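# Unload three bladed and nosed sand cores onto plywood

## Task

Lift three sand cores out of the mould: the long core with the rounded nose, plus the two upright bladed cores in the mould half on the robot's right side. Set all three down on the plywood boards next to the mould and release them. The remaining two cores must stay upright in the mould.

## Robot and tools

Robot: two six-joint arms, left_arm and right_arm, each with a two-finger gripper. Joint order per arm, used in every command and every result list: waist, shoulder, elbow, wrist pitch, wrist yaw, wrist roll. Stated ranges (rad): waist -2.618 to 3.054, shoulder 0.000 to 3.142, elbow 0.000 to 3.142, wrist pitch -1.571 to 1.571, wrist yaw -1.571 to 1.571, wrist roll -2.094 to 2.094. Real ends may differ from these by up to 0.059 rad either way.

Frames: the scene frame has its origin at table-top height, halfway between the nominal bases, +x pointing out over the table, +z up, and left_arm on the +y side (image left/right does not follow these names). Calibrated bases: left_arm at (+0.031, +0.345, 0) m, quat_wxyz (+1.000, 0, 0, +0.008); right_arm at (+0.030, -0.335, 0) m, quat_wxyz (+1.000, 0, 0, -0.014). Up is +z in both base frames. Each arm's end_effector_position (m) and end_effector_quat_wxyz, and its wrist camera pose, are reported in that arm's own base frame; they can be a few cm off, more when reaching far. The end-effector point sits between the pads, roughly 1 cm short of the fingertips; fingers point along gripper +z and close along gripper y.

Command row: 14 numbers in [-1, 1], always all 14 even if one arm is idle: left_arm's six joint values then its opening, then right_arm's six then its opening. Joint values are offsets, not poses: they are added to the Joint targets printed in the last result (the angles as they stood when the action or call began), not to the previous row. Scale: 1.0 equals 2.224 rad for waist, shoulder and elbow, and 8.485 rad for the three wrist joints. Opening is absolute: +1 fully open, -1 closed; values between map to the grip_measured scale. Sending 0 for an arm's joints recommands its current targets; to keep a gripper unchanged resend its current command, since 0 is itself an opening command.

execute_actions: actions is a list of actions; each action is a table of 1 to 15 rows, each row one 1/30 s step, and a short table repeats its final row up to 15 steps. cameras chooses images (omitted/null/["all"] = all, [] = none; unknown names void the call). An empty actions list just reports state. An action asking a joint more than 0.059 rad outward beyond its range (from its start targets) is refused for both arms; a badly formed action or a failing first action voids the whole call. Joints asked past their real end stop there and the result may say "joint sent to its limit".

move: target is one 14-number row or a list of up to 15 rows; every row's joint values are offsets from the same starting Joint targets, and openings are absolute. All joints travel together, so the hand follows a curve, with no obstacle avoidance. speed: rad/s of the joint with the longest travel, 0.01 to 12.57, default 0.5, one value or one per target. blend: rad, corner rounding between listed targets. opening_speed: gripper change per second on the -1..+1 scale, at least 0.2; use a slow value when grasping. blocking=false returns after about 0.5 s while the motion continues. Paths take 0.5 s minimum and runs beyond 10 s stop early. The result adds a "move:" line: done, off_target (at rest over 0.035 rad from target), moving, held, or fault, plus limits=held if steps were withheld.

wait: seconds 0 to 10; arms hold their last command, a running move continues. stop: brakes a running move; needs braking distance. zoom_image: camera is cam_left_wrist or cam_right_wrist, region [x0, y0, x1, y1] in pixels from the top-left, at most 504x504. finished_scene: scene is the current scene's number; irreversible, and the goal must hold without the robot.

Results: Joint positions (rad) and Joint velocities (rad/s) per arm, then the pad gap (m; 0.094 fully open). Joint targets are the base for your next offsets. Joint torques follow joint order, include gravity, have offsets and noise, and the first three wrap at ±28 N m. grip_measured reads opening on the command scale (up to ~2.7 mm wide when empty, a few mm narrow on a firmly held part); grip_effort_nm is gripper motor effort, negative closing, and is not a contact force. "joint command not followed" means the clearance check altered targets. "within noise" means an arm is still. Tool commands shows current gripper commands. MOTOR HOT appears at 75 °C; at 90 °C the arm folds and idles; at 100 °C it collapses. Avoid long stretched holds or pushing against unreachable poses.

Cameras: cam_left_wrist 896x504 (fx=fy 433.778, cx 446.025, cy 251.203) and cam_right_wrist 896x504 (fx=fy 443.33, cx 444.172, cy 252.362), both with slight radial distortion.

Cautions: per-step target lead is capped (0.339 rad big joints, 2.2 rad wrist) and a hand target beyond 200 mm from the current hand is scaled back, so large moves need several actions. Grip force is about 50-64 N per pad; full squeeze starts roughly 0.05 below the touch reading. Release by commanding well above grip_measured, only once the core is resting still on the plywood. Don't drop cores, release them while moving, slam, knock the two remaining cores over, or let anything leave the table. Never let the arms or grippers collide or pinch each other; camera cables count as contact. To stop pressing on something, command targets back past the measured positions. Loose objects may occasionally get nudged, and your thinking time lets the simulation run on.

Each tool is called after "Emit:" in YAML: its name, and indented under it one key for each argument.

## Session

Emit:
execute_actions:
  actions: []

Scene clock: 0.00 s.
left_arm: end_effector_position=(+0.3631, -0.0246, +0.2028) grip_measured=+1.000 grip_effort_nm=n/a end_effector_quat_wxyz=(+0.569, -0.059, +0.818, -0.064) | right_arm: end_effector_position=(+0.3464, +0.0127, +0.2781) grip_measured=+1.000 grip_effort_nm=n/a end_effector_quat_wxyz=(+0.512, -0.227, +0.829, +0.002)
Joint positions: left_arm=[-0.095 1.034 0.566 0.116 -0.051 -0.203 0.094] | right_arm=[-0.154 1.056 1.018 -0.499 -0.37 -0.476 0.094]
Joint velocities: within noise
Joint torques (N m): no reading
Heat: left arm: 32 °C; right arm: 36 °C.
Joint targets: left_arm=[-0.095 1.027 0.576 0.117 -0.051 -0.202] | right_arm=[-0.154 1.049 1.030 -0.497 -0.374 -0.475]
Tool commands: left_gripper/opening=+1.0 right_gripper/opening=+1.0

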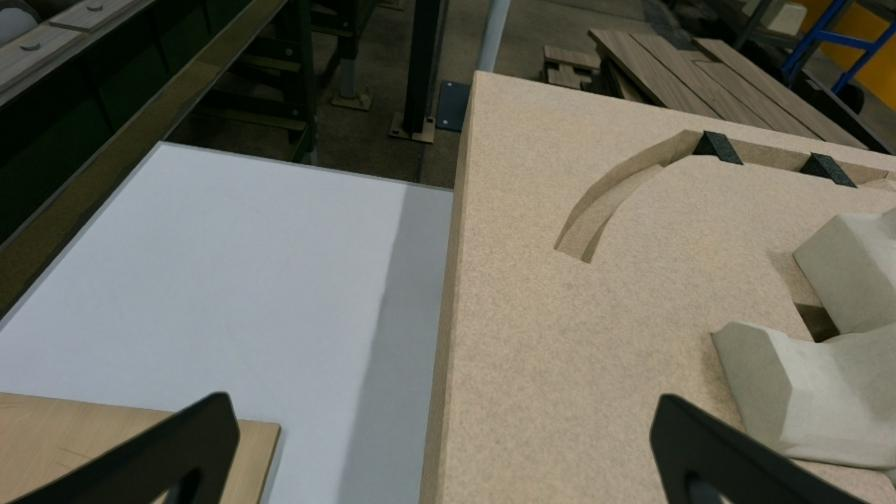

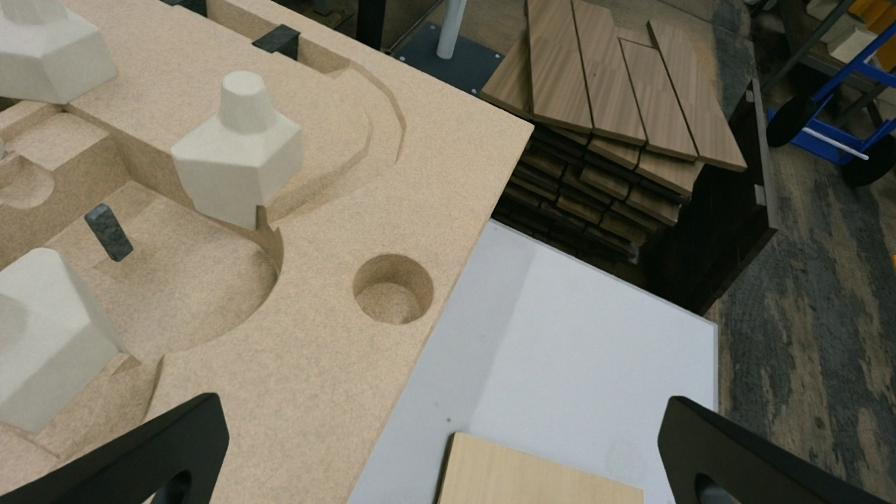

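Emit:
move:
  target: [-0.182,0.1,0.501,-0.1774,0.006,0.0238,1,0.294,0.0904,0.2968,-0.105,0.0441,0.056,1]
  speed: 0.8

Scene clock: 26.87 s.
left_arm: end_effector_position=(+0.2449, -0.1290, +0.3220) grip_measured=+1.000 grip_effort_nm=0.027 end_effector_quat_wxyz=(+0.295, +0.228, +0.925, -0.072) | right_arm: end_effector_position=(+0.2443, +0.1339, +0.3202) grip_measured=+1.000 grip_effort_nm=0.027 end_effector_quat_wxyz=(+0.293, -0.237, +0.923, +0.076)
Joint positions: left_arm=[-0.493 1.243 1.67 -1.381 -0.007 -0.007 0.094] | right_arm=[0.494 1.246 1.664 -1.373 -0.006 -0.008 0.094]
Joint velocities: within noise
Joint torques (N m): left_arm=[-0.49 -1.96 6.01 1.48 0.11 0.02] | right_arm=[0.58 -2.07 6.95 0.93 0.03 0.07]
Heat: left arm: 36 °C; right arm: 39 °C.
Joint targets: left_arm=[-0.500 1.249 1.690 -1.388 0.000 0.000] | right_arm=[0.500 1.250 1.690 -1.388 0.000 0.000]
move: done

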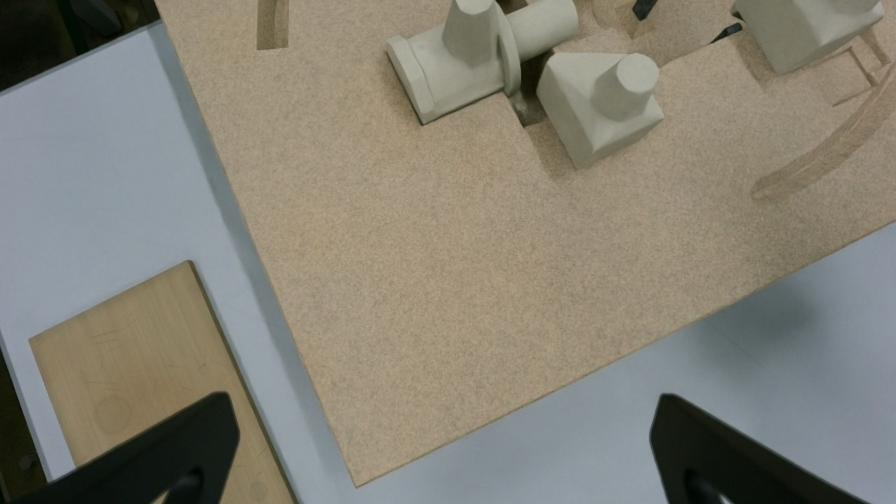

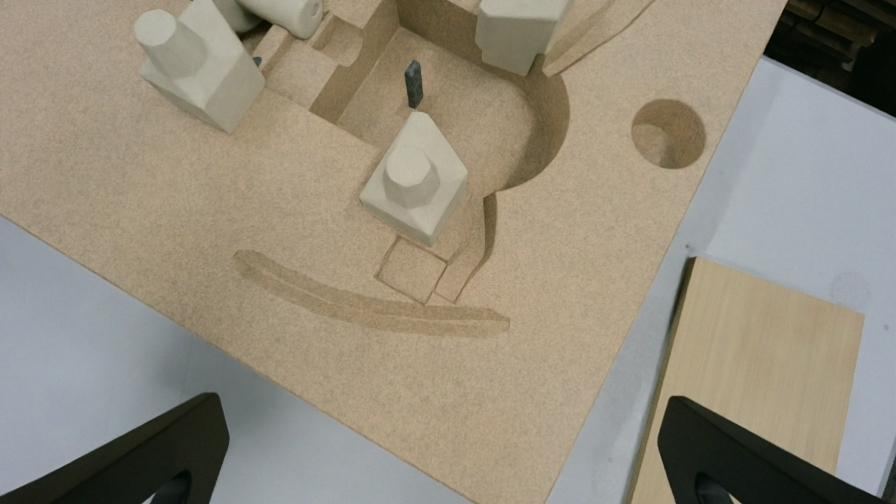

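Emit:
move:
  target: [0.0674,0.2115,0.2918,-0.0154,0,0,1,0.0,0.2113,0.2918,-0.0154,0,0,1]
  speed: 0.8

Emit:
execute_actions:
  actions: []

Scene clock: 68.03 s.
left_arm: end_effector_position=(+0.3545, -0.1294, +0.3741) grip_measured=+1.000 grip_effort_nm=0.037 end_effector_quat_wxyz=(+0.323, +0.163, +0.931, -0.056) | right_arm: end_effector_position=(+0.3336, +0.1818, +0.3724) grip_measured=+1.000 grip_effort_nm=0.027 end_effector_quat_wxyz=(+0.317, -0.235, +0.915, +0.081)
Joint positions: left_arm=[-0.356 1.71 2.318 -1.511 -0.006 -0.006 0.094] | right_arm=[0.494 1.715 2.315 -1.504 -0.005 -0.007 0.094]
Joint velocities: within noise
Joint torques (N m): left_arm=[0.4 -5.11 5.45 1.57 0.09 0.01] | right_arm=[0.57 -5.29 6.19 0.94 0.04 0.04]
Heat: left arm: 35 °C; right arm: 38 °C.
Joint targets: left_arm=[-0.350 1.719 2.339 -1.519 0.000 -0.001] | right_arm=[0.500 1.720 2.339 -1.518 0.000 0.001]
move: done

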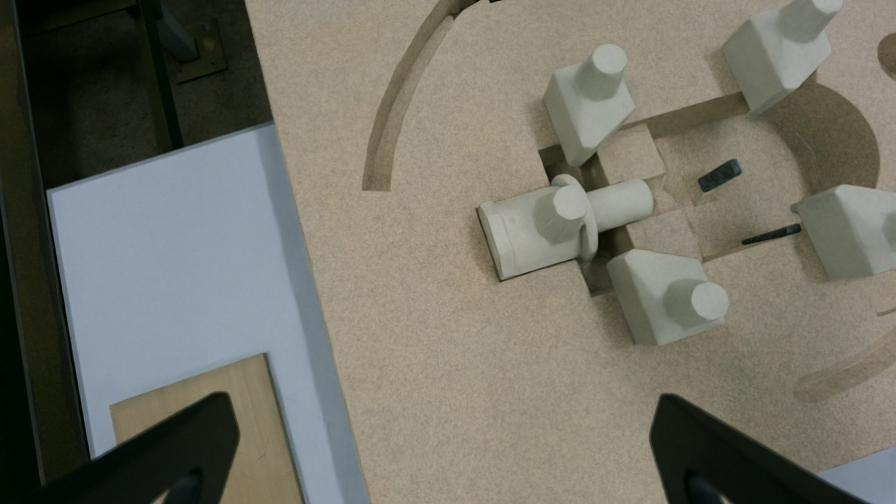

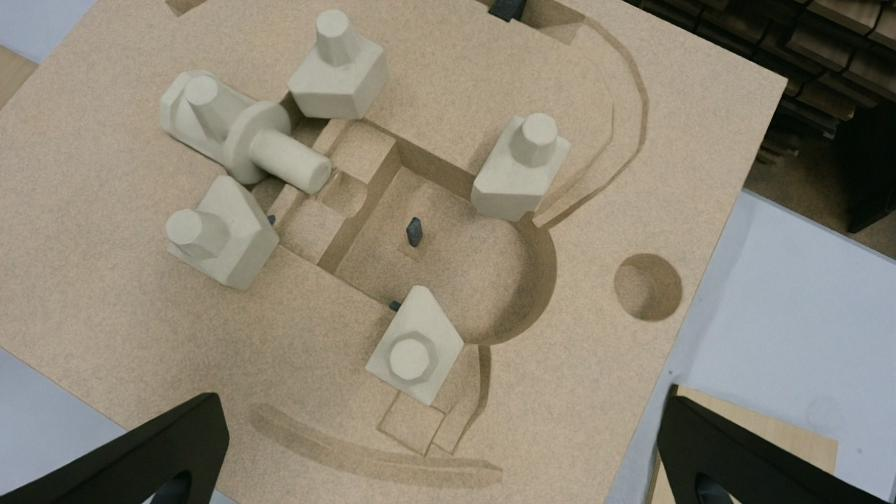

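Scene clock: 68.03 s.
left_arm: end_effector_position=(+0.3545, -0.1294, +0.3741) grip_measured=+1.000 grip_effort_nm=0.037 end_effector_quat_wxyz=(+0.323, +0.163, +0.931, -0.056) | right_arm: end_effector_position=(+0.3336, +0.1818, +0.3724) grip_measured=+1.000 grip_effort_nm=0.027 end_effector_quat_wxyz=(+0.317, -0.235, +0.915, +0.081)
Joint positions: left_arm=[-0.356 1.71 2.318 -1.511 -0.006 -0.006 0.094] | right_arm=[0.494 1.715 2.315 -1.504 -0.005 -0.007 0.094]
Joint velocities: within noise
Joint torques (N m): left_arm=[0.4 -5.11 5.45 1.57 0.09 0.01] | right_arm=[0.57 -5.29 6.19 0.94 0.04 0.04]
Heat: left arm: 35 °C; right arm: 38 °C.
Joint targets: left_arm=[-0.350 1.719 2.339 -1.519 0.000 -0.001] | right_arm=[0.500 1.720 2.339 -1.518 0.000 0.001]
Tool commands: left_gripper/opening=+1.0 right_gripper/opening=+1.0

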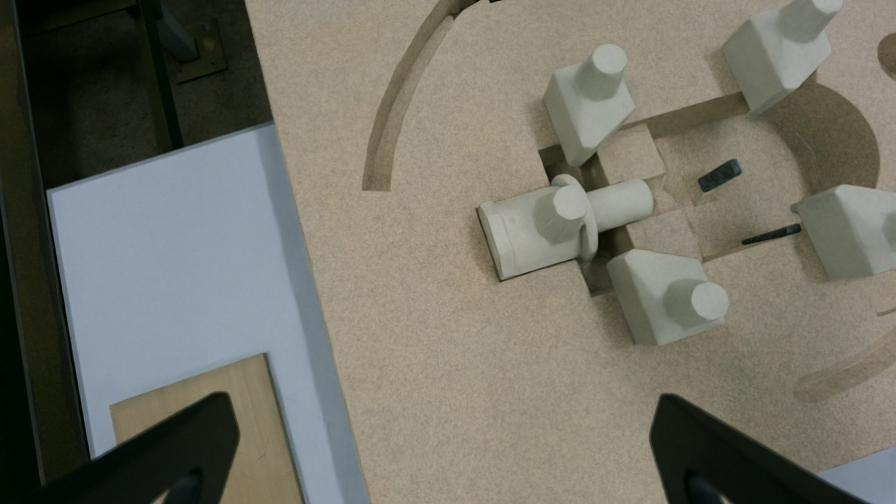

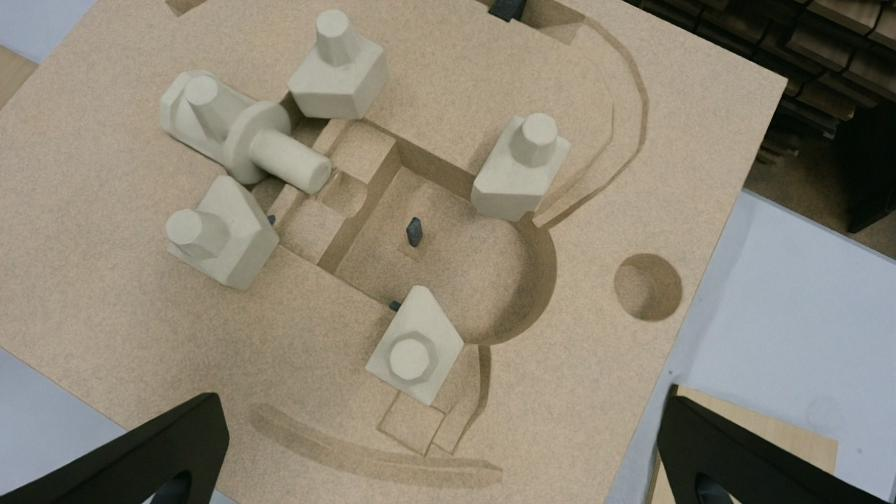

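Emit:
zoom_image:
  camera: "cam_right_wrist"
  region: [330, 260, 530, 480]

Emit:
zoom_image:
  camera: "cam_right_wrist"
  region: [440, 90, 640, 260]

Emit:
zoom_image:
  camera: "cam_right_wrist"
  region: [140, 0, 400, 300]

Emit:
zoom_image:
  camera: "cam_left_wrist"
  region: [440, 30, 896, 380]

Scaled by 2.291.

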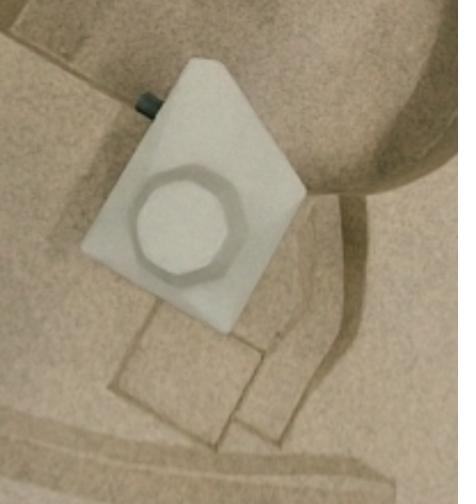

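Scaled by 2.520.

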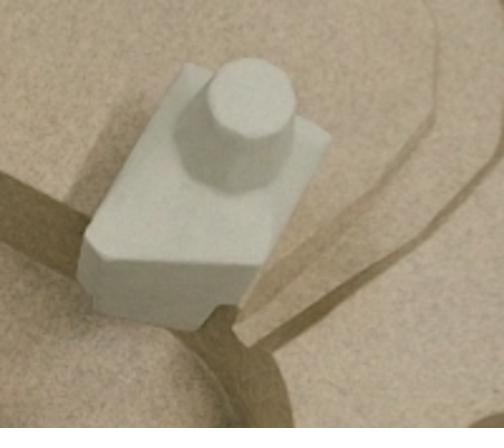

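Scaled by 1.680.

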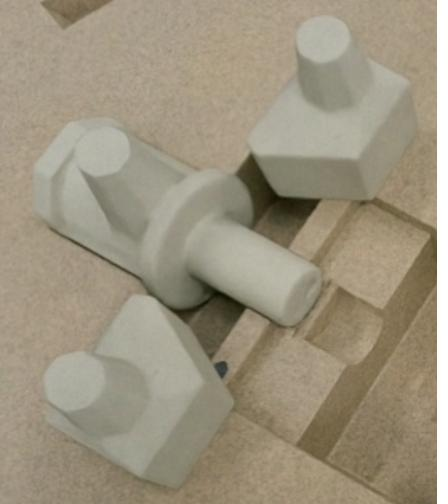

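Scaled by 1.105.

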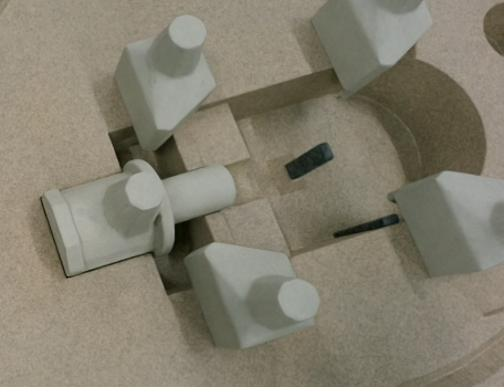

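Emit:
move:
  target: [0,0,0,0,0,0,1,0.0211,0.0147,-0.2293,0.0285,0,0,1]
  speed: 0.6

Scene clock: 112.30 s.
left_arm: end_effector_position=(+0.3543, -0.1293, +0.3740) grip_measured=+1.000 grip_effort_nm=0.032 end_effector_quat_wxyz=(+0.322, +0.163, +0.931, -0.056) | right_arm: end_effector_position=(+0.3360, +0.2043, +0.2256) grip_measured=+1.000 grip_effort_nm=0.027 end_effector_quat_wxyz=(+0.171, -0.267, +0.947, +0.049)
Joint positions: left_arm=[-0.356 1.71 2.318 -1.512 -0.006 -0.006 0.094] | right_arm=[0.542 1.75 1.833 -1.296 -0.005 -0.007 0.094]
Joint velocities: within noise
Joint torques (N m): left_arm=[0.4 -5.05 5.5 1.58 0.09 0.01] | right_arm=[0.5 -6.89 5.12 0.88 0.04 0.05]
Heat: left arm: 36 °C; right arm: 37 °C.
Joint targets: left_arm=[-0.350 1.719 2.339 -1.519 0.000 -0.001] | right_arm=[0.547 1.753 1.829 -1.277 0.000 0.000]
move: done

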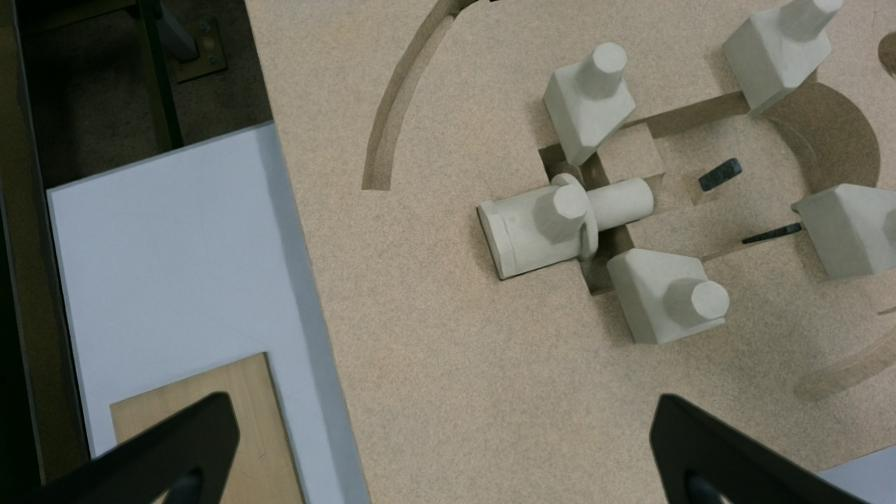

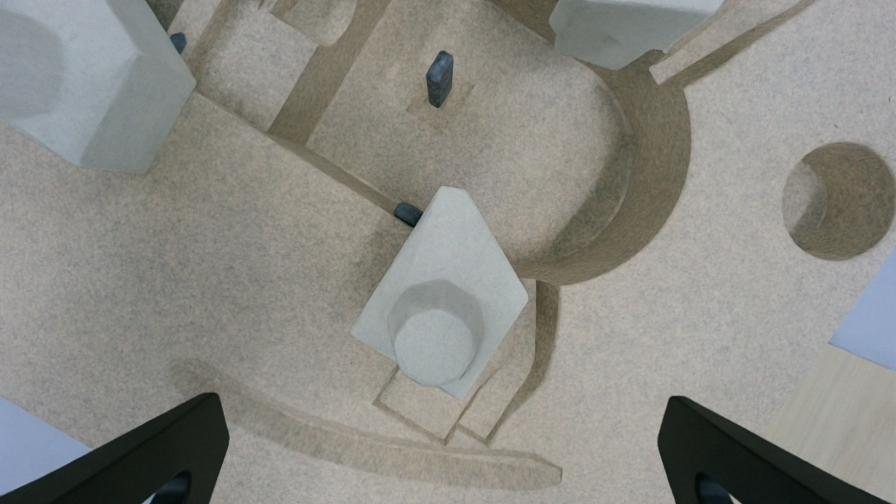

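Emit:
move:
  target: [0,0,0,0,0,0,1,0.0022,-0.0057,-0.141,0.0356,0,0,1]
  speed: 0.4

Scene clock: 119.67 s.
left_arm: end_effector_position=(+0.3543, -0.1293, +0.3740) grip_measured=+1.000 grip_effort_nm=0.032 end_effector_quat_wxyz=(+0.322, +0.163, +0.931, -0.056) | right_arm: end_effector_position=(+0.3441, +0.2108, +0.1474) grip_measured=+1.000 grip_effort_nm=0.027 end_effector_quat_wxyz=(+0.165, -0.269, +0.948, +0.048)
Joint positions: left_arm=[-0.356 1.71 2.318 -1.512 -0.006 -0.006 0.094] | right_arm=[0.545 1.75 1.521 -0.995 -0.005 -0.007 0.094]
Joint velocities: within noise
Joint torques (N m): left_arm=[0.46 -5.14 5.44 1.57 0.1 0.01] | right_arm=[0.65 -8.16 5.26 0.82 0.04 0.05]
Heat: left arm: 36 °C; right arm: 37 °C.
Joint targets: left_arm=[-0.350 1.719 2.339 -1.519 0.000 -0.001] | right_arm=[0.552 1.740 1.516 -0.975 0.000 0.000]
move: done

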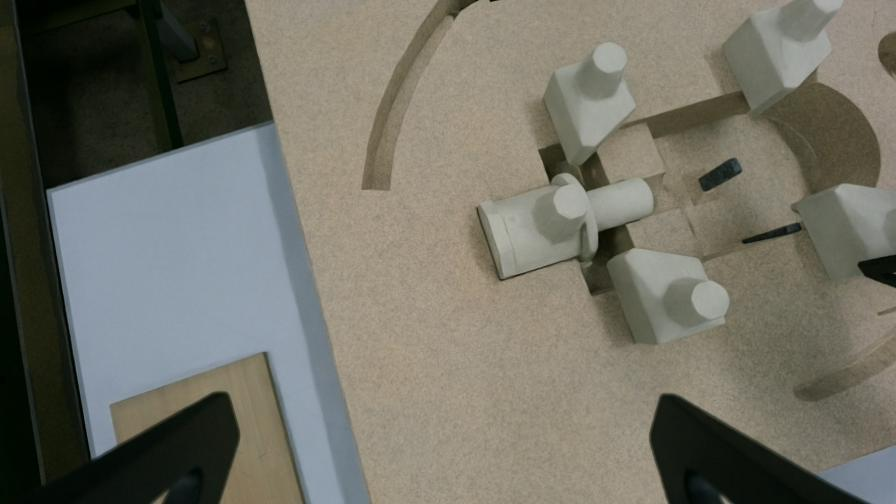

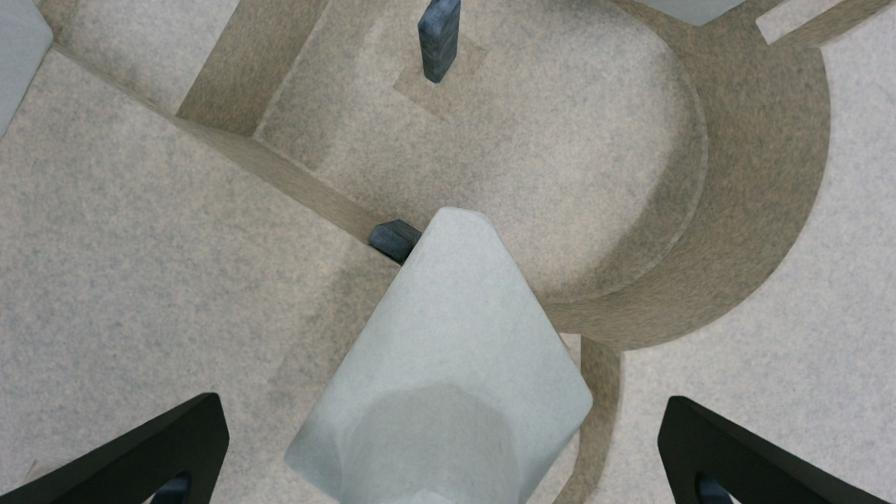

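Emit:
move:
  target: [0,0,0,0,0,0,1,0,0,0,0,0,0,-0.7]
  opening_speed: 0.5

Scene clock: 125.07 s.
left_arm: end_effector_position=(+0.3543, -0.1293, +0.3740) grip_measured=+1.000 grip_effort_nm=0.037 end_effector_quat_wxyz=(+0.322, +0.163, +0.931, -0.056) | right_arm: end_effector_position=(+0.3472, +0.2146, +0.1499) grip_measured=-0.291 grip_effort_nm=-1.009 end_effector_quat_wxyz=(+0.176, -0.270, +0.945, +0.051)
Joint positions: left_arm=[-0.356 1.71 2.318 -1.512 -0.006 -0.006 0.094] | right_arm=[0.549 1.748 1.521 -0.976 -0.005 -0.006 0.033]
Joint velocities: within noise
Joint torques (N m): left_arm=[0.4 -5.03 5.39 1.55 0.09 -0.01] | right_arm=[0.27 -8.05 5.29 0.71 0.03 0.03]
Heat: left arm: 36 °C; right arm: 37 °C.
Joint targets: left_arm=[-0.350 1.719 2.339 -1.519 0.000 -0.001] | right_arm=[0.552 1.740 1.516 -0.974 0.000 0.001]
move: done

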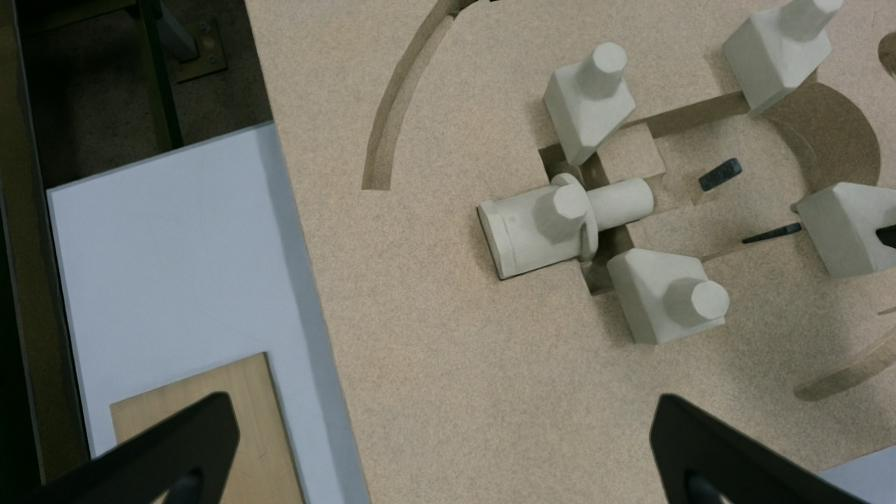

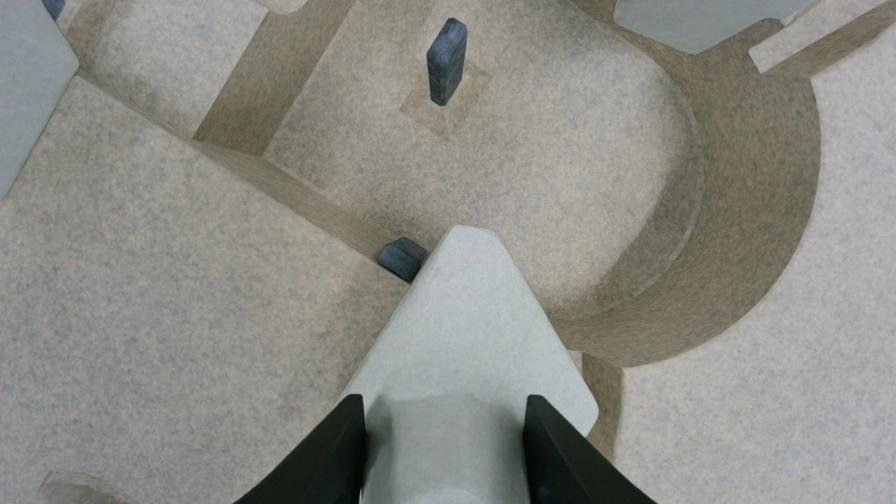

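Emit:
move:
  target:
    - [0,0,0,0,0,0,1,0,0.0008,0.0255,-0.0066,0,0,-0.7]
    - [0,0,0,0,0,0,1,0,0.0078,0.0877,-0.0211,0,0,-0.7]
    - [0,0,0,0,0,0,1,0,0.0376,0.2182,-0.0474,0,0,-0.7]
  speed: 0.3
  blend: 0.03

Scene clock: 132.87 s.
left_arm: end_effector_position=(+0.3543, -0.1293, +0.3740) grip_measured=+1.000 grip_effort_nm=0.032 end_effector_quat_wxyz=(+0.322, +0.163, +0.931, -0.056) | right_arm: end_effector_position=(+0.3390, +0.2093, +0.2313) grip_measured=-0.296 grip_effort_nm=-1.009 end_effector_quat_wxyz=(+0.154, -0.271, +0.949, +0.045)
Joint positions: left_arm=[-0.356 1.71 2.318 -1.512 -0.006 -0.006 0.094] | right_arm=[0.549 1.822 1.958 -1.386 -0.003 -0.006 0.033]
Joint velocities: within noise
Joint torques (N m): left_arm=[0.35 -5.09 5.38 1.55 0.09 0] | right_arm=[0.27 -7.35 8.65 0.71 0.02 0.03]
Heat: left arm: 36 °C; right arm: 36 °C.
Joint targets: left_arm=[-0.350 1.719 2.339 -1.519 0.000 -0.001] | right_arm=[0.552 1.824 2.001 -1.377 0.000 0.001]
move: off_target (right_arm); blend cut to 0.0284 rad at target 1; right_arm: the elbow is farthest, 0.043 rad from its target

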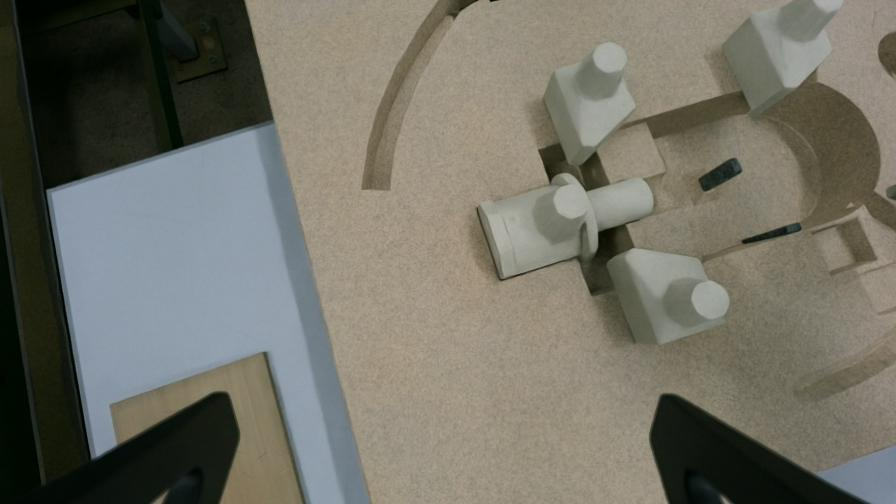

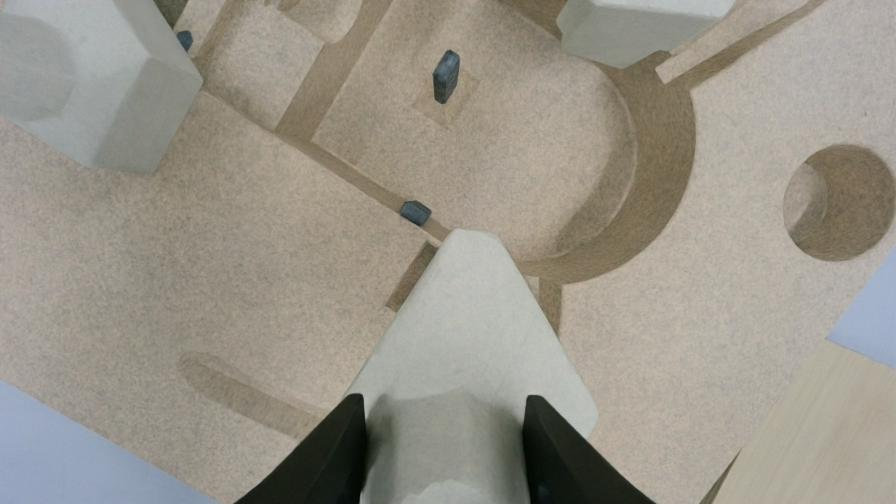

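Emit:
move:
  target: [-0.12,0,0,0,0,0,1,0,0,0,0,0,0,-0.7]
  speed: 0.6

Emit:
zoom_image:
  camera: "cam_left_wrist"
  region: [500, 50, 896, 400]

Scene clock: 137.30 s.
left_arm: end_effector_position=(+0.3088, -0.2165, +0.3740) grip_measured=+1.000 grip_effort_nm=0.027 end_effector_quat_wxyz=(+0.312, +0.283, +0.902, -0.099) | right_arm: end_effector_position=(+0.3388, +0.2092, +0.2312) grip_measured=-0.296 grip_effort_nm=-1.004 end_effector_quat_wxyz=(+0.153, -0.271, +0.949, +0.044)
Joint positions: left_arm=[-0.615 1.71 2.318 -1.512 -0.001 -0.006 0.094] | right_arm=[0.549 1.822 1.958 -1.387 -0.003 -0.006 0.033]
Joint velocities: within noise
Joint torques (N m): left_arm=[-0.1 -5.12 5.37 1.56 0.04 -0.03] | right_arm=[0.28 -7.36 8.68 0.71 0.02 0.04]
Heat: left arm: 36 °C; right arm: 36 °C.
Joint targets: left_arm=[-0.617 1.719 2.339 -1.519 0.000 -0.001] | right_arm=[0.552 1.824 2.001 -1.377 0.000 0.001]
move: off_target (right_arm); right_arm: the elbow is farthest, 0.043 rad from its target

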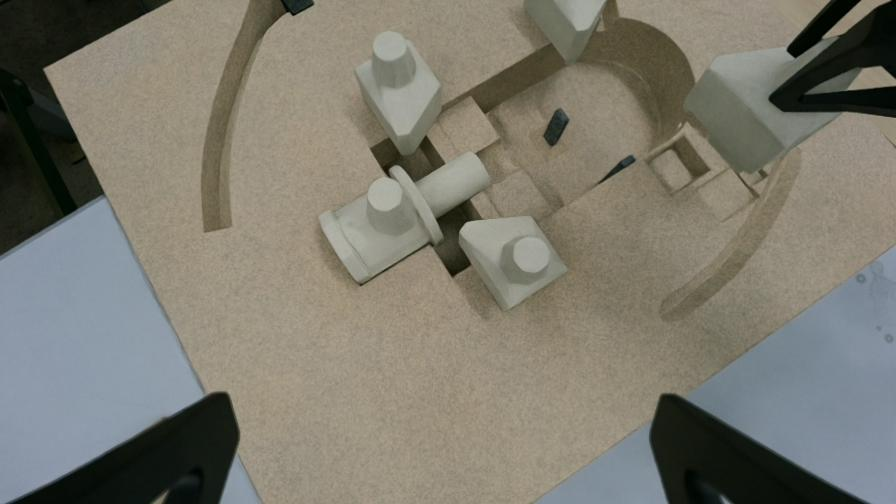

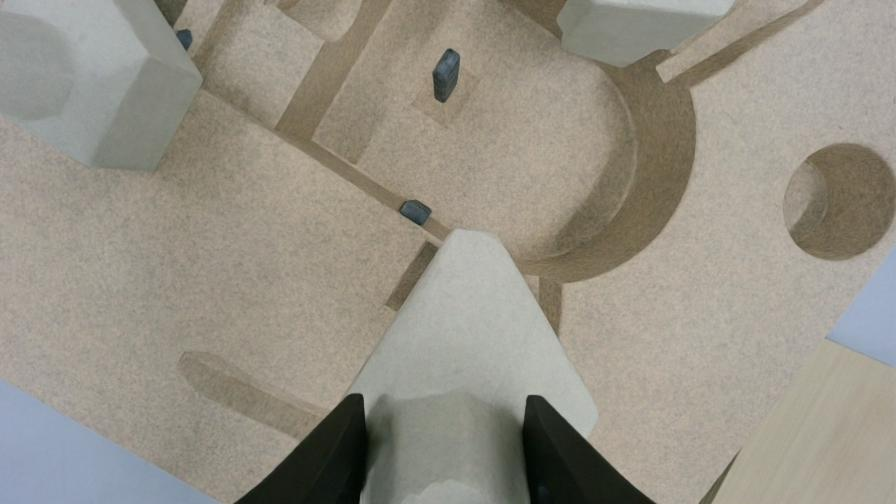

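Scaled by 1.273.

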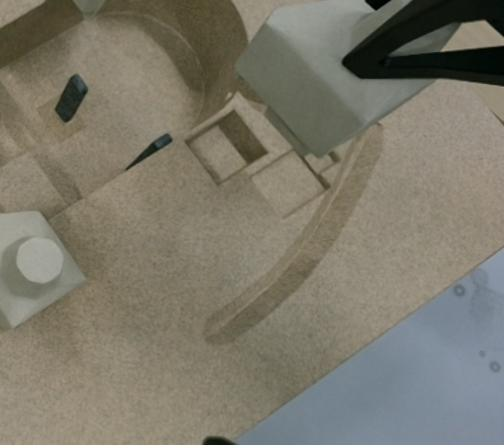

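Emit:
move:
  target: [-0.24,-0.602,-0.8426,0.1807,0,0,1,0.1565,-0.4071,-0.3737,0.0737,0,0,-0.7]
  speed: 0.6

Emit:
zoom_image:
  camera: "cam_left_wrist"
  region: [250, 50, 650, 450]

Scene clock: 161.43 s.
left_arm: end_effector_position=(+0.1106, -0.2399, +0.3152) grip_measured=+1.000 grip_effort_nm=0.027 end_effector_quat_wxyz=(+0.613, +0.368, +0.576, -0.396) | right_arm: end_effector_position=(+0.1817, +0.2286, +0.2979) grip_measured=-0.297 grip_effort_nm=-1.004 end_effector_quat_wxyz=(+0.409, -0.388, +0.802, +0.196)
Joint positions: left_arm=[-1.143 0.395 0.472 -0.011 -0.001 -0.006 0.094] | right_arm=[0.894 0.944 1.163 -0.849 -0.002 -0.006 0.033]
Joint velocities: within noise
Joint torques (N m): left_arm=[-0.46 0.35 5.12 2.44 0.03 -0.02] | right_arm=[0.54 -3.18 6.2 2.27 0.01 0.03]
Heat: left arm: 36 °C; right arm: 36 °C.
Joint targets: left_arm=[-1.151 0.380 0.465 0.015 0.000 -0.001] | right_arm=[0.900 0.919 1.170 -0.751 0.000 0.001]
move: off_target (right_arm); right_arm: the wrist pitch is farthest, 0.098 rad from its target

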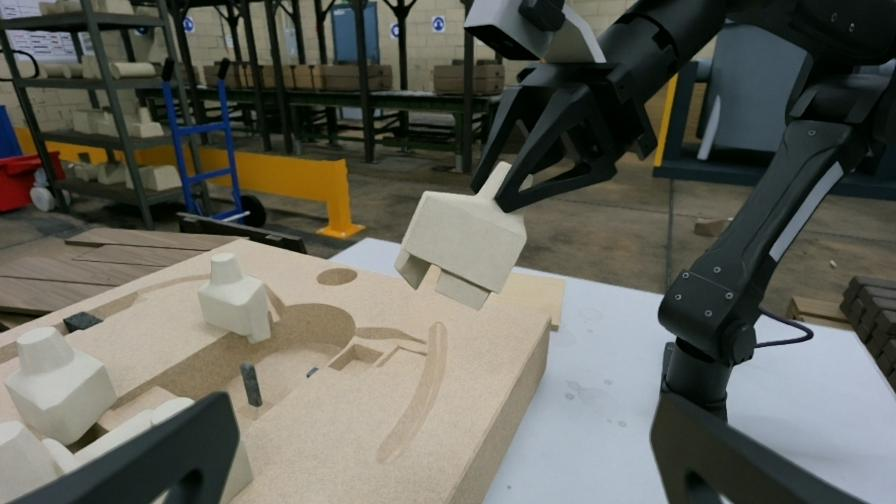

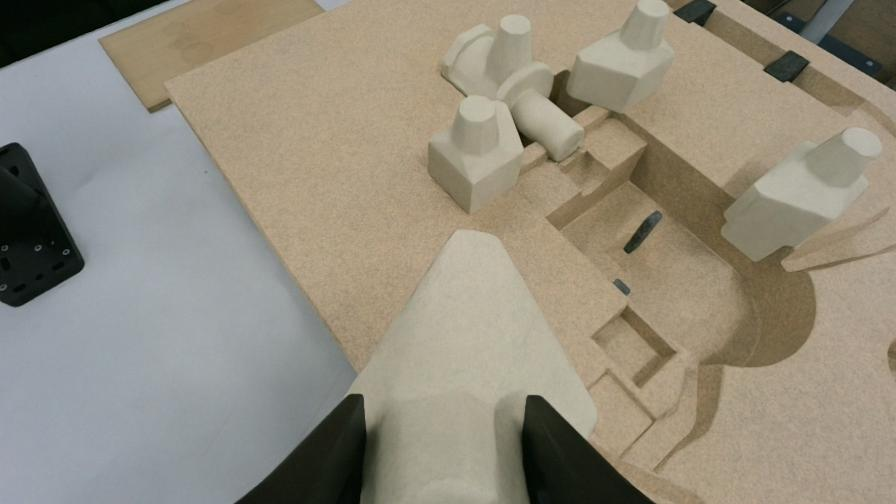

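Scaled by 1.260.

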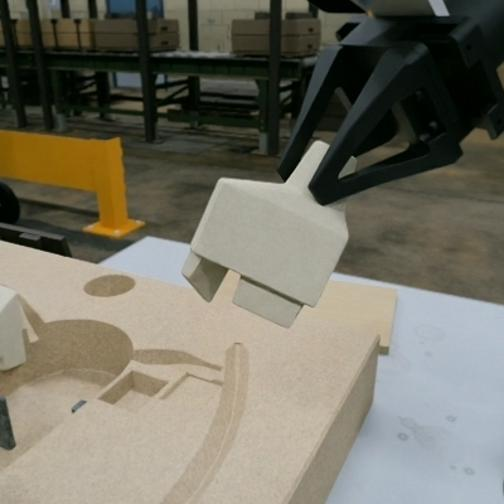

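Emit:
move:
  target: [0,0,0,0,0,0,1,-0.5229,0.375,0.346,-0.0749,0,0,-0.7]
  speed: 0.6

Scene clock: 175.80 s.
left_arm: end_effector_position=(+0.1106, -0.2399, +0.3154) grip_measured=+1.000 grip_effort_nm=0.032 end_effector_quat_wxyz=(+0.613, +0.368, +0.576, -0.396) | right_arm: end_effector_position=(+0.3667, -0.1001, +0.2337) grip_measured=-0.297 grip_effort_nm=-1.004 end_effector_quat_wxyz=(+0.153, +0.129, +0.979, -0.023)
Joint positions: left_arm=[-1.143 0.395 0.472 -0.01 -0.001 -0.006 0.094] | right_arm=[-0.268 1.759 1.894 -1.394 0.003 -0.005 0.033]
Joint velocities: within noise
Joint torques (N m): left_arm=[-0.46 0.4 5.05 2.46 0.05 -0.03] | right_arm=[0.36 -7.53 8.84 0.67 -0.03 0.03]
Heat: left arm: 37 °C; right arm: 39 °C.
Joint targets: left_arm=[-1.151 0.380 0.465 0.014 0.000 -0.001] | right_arm=[-0.263 1.753 1.939 -1.387 0.000 0.000]
move: off_target (right_arm); right_arm: the elbow is farthest, 0.045 rad from its target

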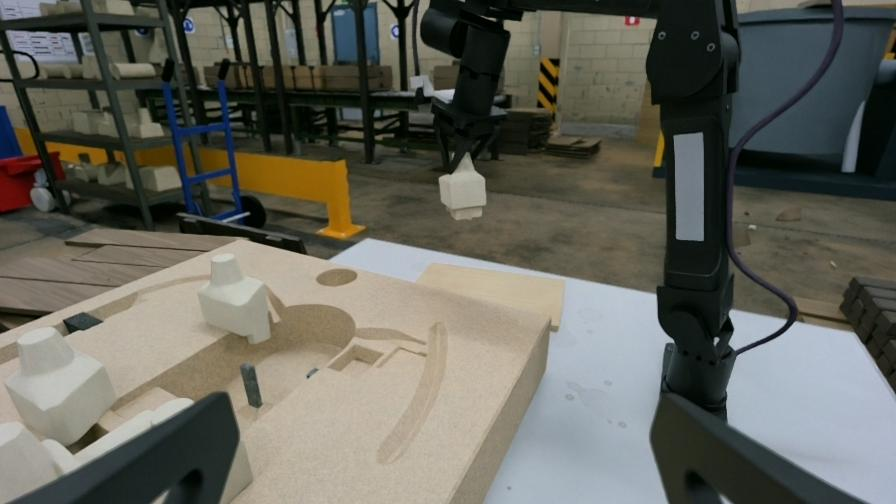

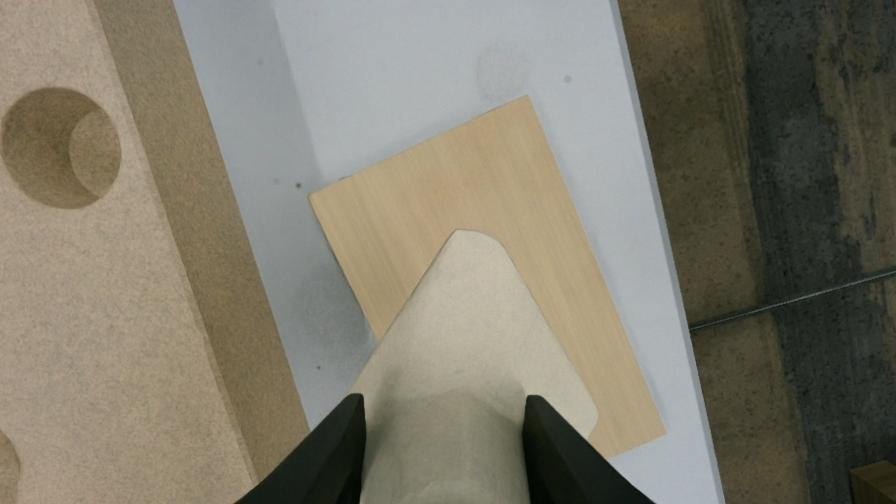

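Emit:
move:
  target: [0,0,0,0,0,0,1,-0.0076,-0.0107,-0.1767,0.0501,0,0,-0.7]
  speed: 0.4

Emit:
zoom_image:
  camera: "cam_left_wrist"
  region: [380, 120, 600, 340]

Scene clock: 195.30 s.
left_arm: end_effector_position=(+0.1106, -0.2399, +0.3155) grip_measured=+1.000 grip_effort_nm=0.032 end_effector_quat_wxyz=(+0.613, +0.368, +0.576, -0.397) | right_arm: end_effector_position=(+0.3902, -0.1087, +0.1490) grip_measured=-0.297 grip_effort_nm=-1.004 end_effector_quat_wxyz=(+0.169, +0.132, +0.977, -0.025)
Joint positions: left_arm=[-1.143 0.395 0.472 -0.01 -0.001 -0.006 0.094] | right_arm=[-0.273 1.759 1.539 -1.008 0.003 -0.005 0.033]
Joint velocities: within noise
Joint torques (N m): left_arm=[-0.51 0.31 5.01 2.47 0.01 0] | right_arm=[-0.59 -9.95 6.19 1.07 -0.04 0.03]
Heat: left arm: 39 °C; right arm: 38 °C.
Joint targets: left_arm=[-1.151 0.380 0.465 0.015 0.000 -0.001] | right_arm=[-0.280 1.729 1.546 -0.962 0.000 0.000]
move: off_target (right_arm); right_arm: the wrist pitch is farthest, 0.046 rad from its target

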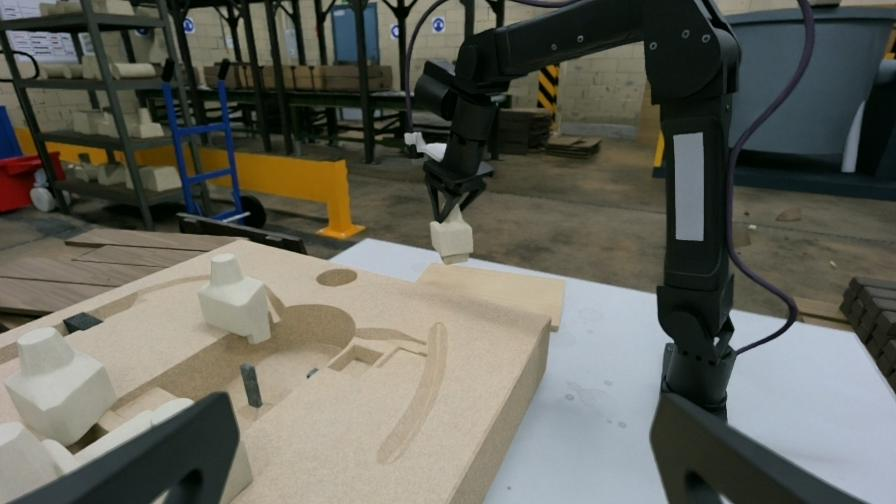

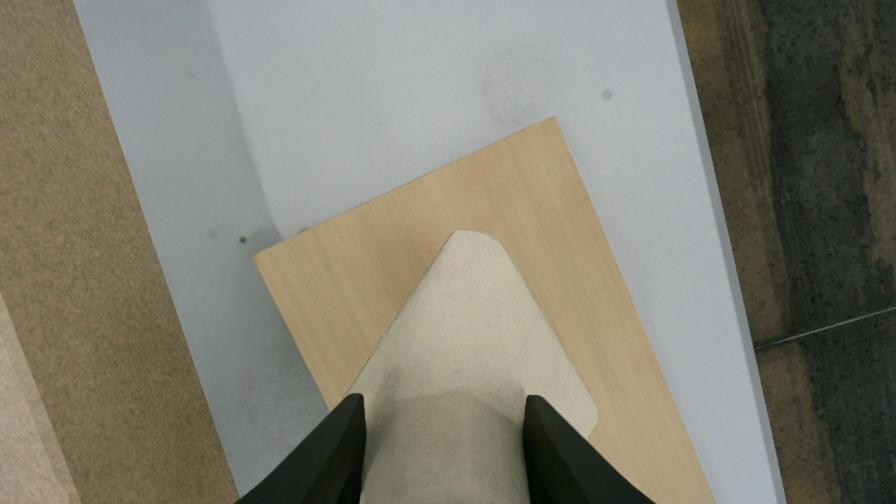

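Scaled by 2.291.

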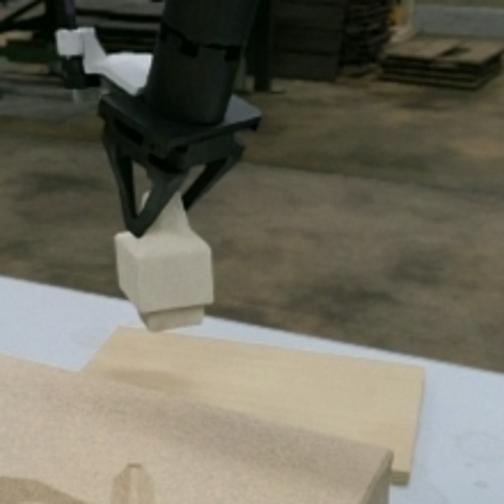

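Emit:
move:
  target: [0,0,0,0,0,0,1,0,0.0037,-0.0854,0.0234,0,0,-0.7]
  speed: 0.25

Emit:
zoom_image:
  camera: "cam_left_wrist"
  region: [380, 170, 580, 340]

Scene clock: 199.30 s.
left_arm: end_effector_position=(+0.1106, -0.2399, +0.3155) grip_measured=+1.000 grip_effort_nm=0.032 end_effector_quat_wxyz=(+0.613, +0.368, +0.576, -0.397) | right_arm: end_effector_position=(+0.3925, -0.1090, +0.1112) grip_measured=-0.299 grip_effort_nm=-1.004 end_effector_quat_wxyz=(+0.182, +0.131, +0.974, -0.026)
Joint positions: left_arm=[-1.143 0.395 0.472 -0.01 -0.001 -0.006 0.094] | right_arm=[-0.273 1.753 1.373 -0.82 0.001 -0.005 0.033]
Joint velocities: within noise
Joint torques (N m): left_arm=[-0.53 0.36 5.04 2.44 0.02 0] | right_arm=[-0.59 -8.68 4.45 1.26 -0.02 0.03]
Heat: left arm: 39 °C; right arm: 39 °C.
Joint targets: left_arm=[-1.151 0.380 0.465 0.015 0.000 -0.001] | right_arm=[-0.280 1.737 1.356 -0.763 0.000 0.001]
move: off_target (right_arm); right_arm: the wrist pitch is farthest, 0.057 rad from its target

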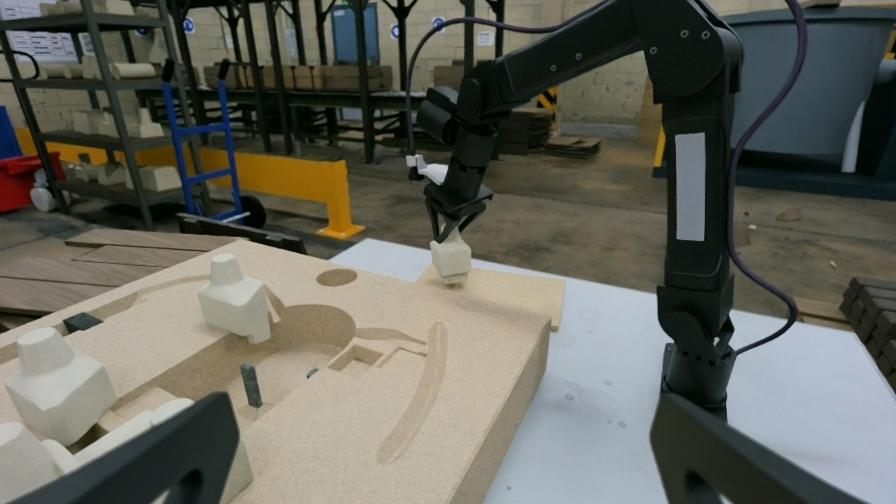

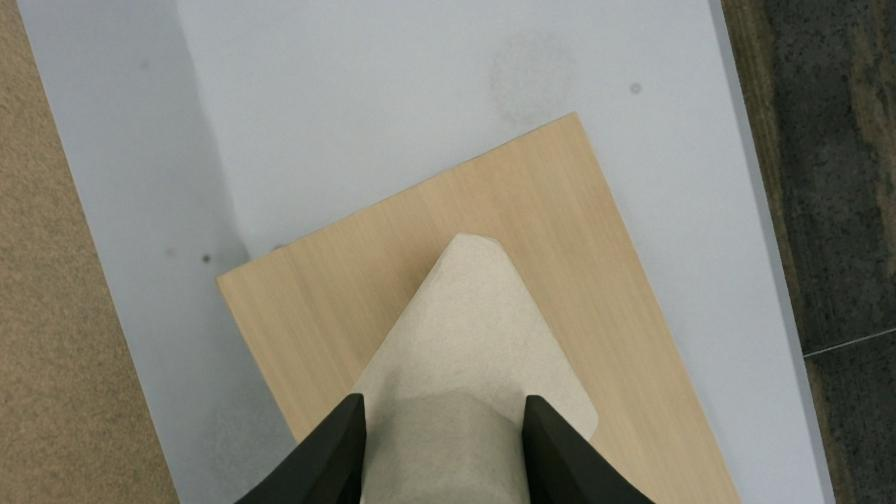

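Scaled by 2.520.

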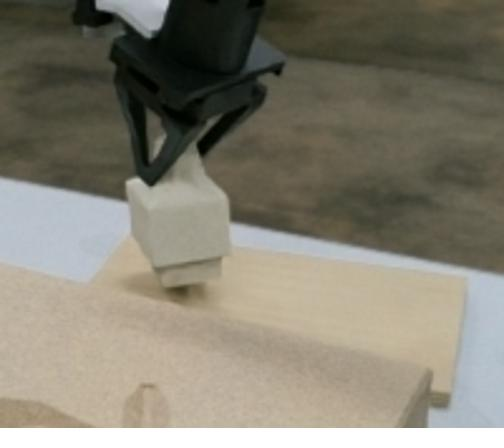

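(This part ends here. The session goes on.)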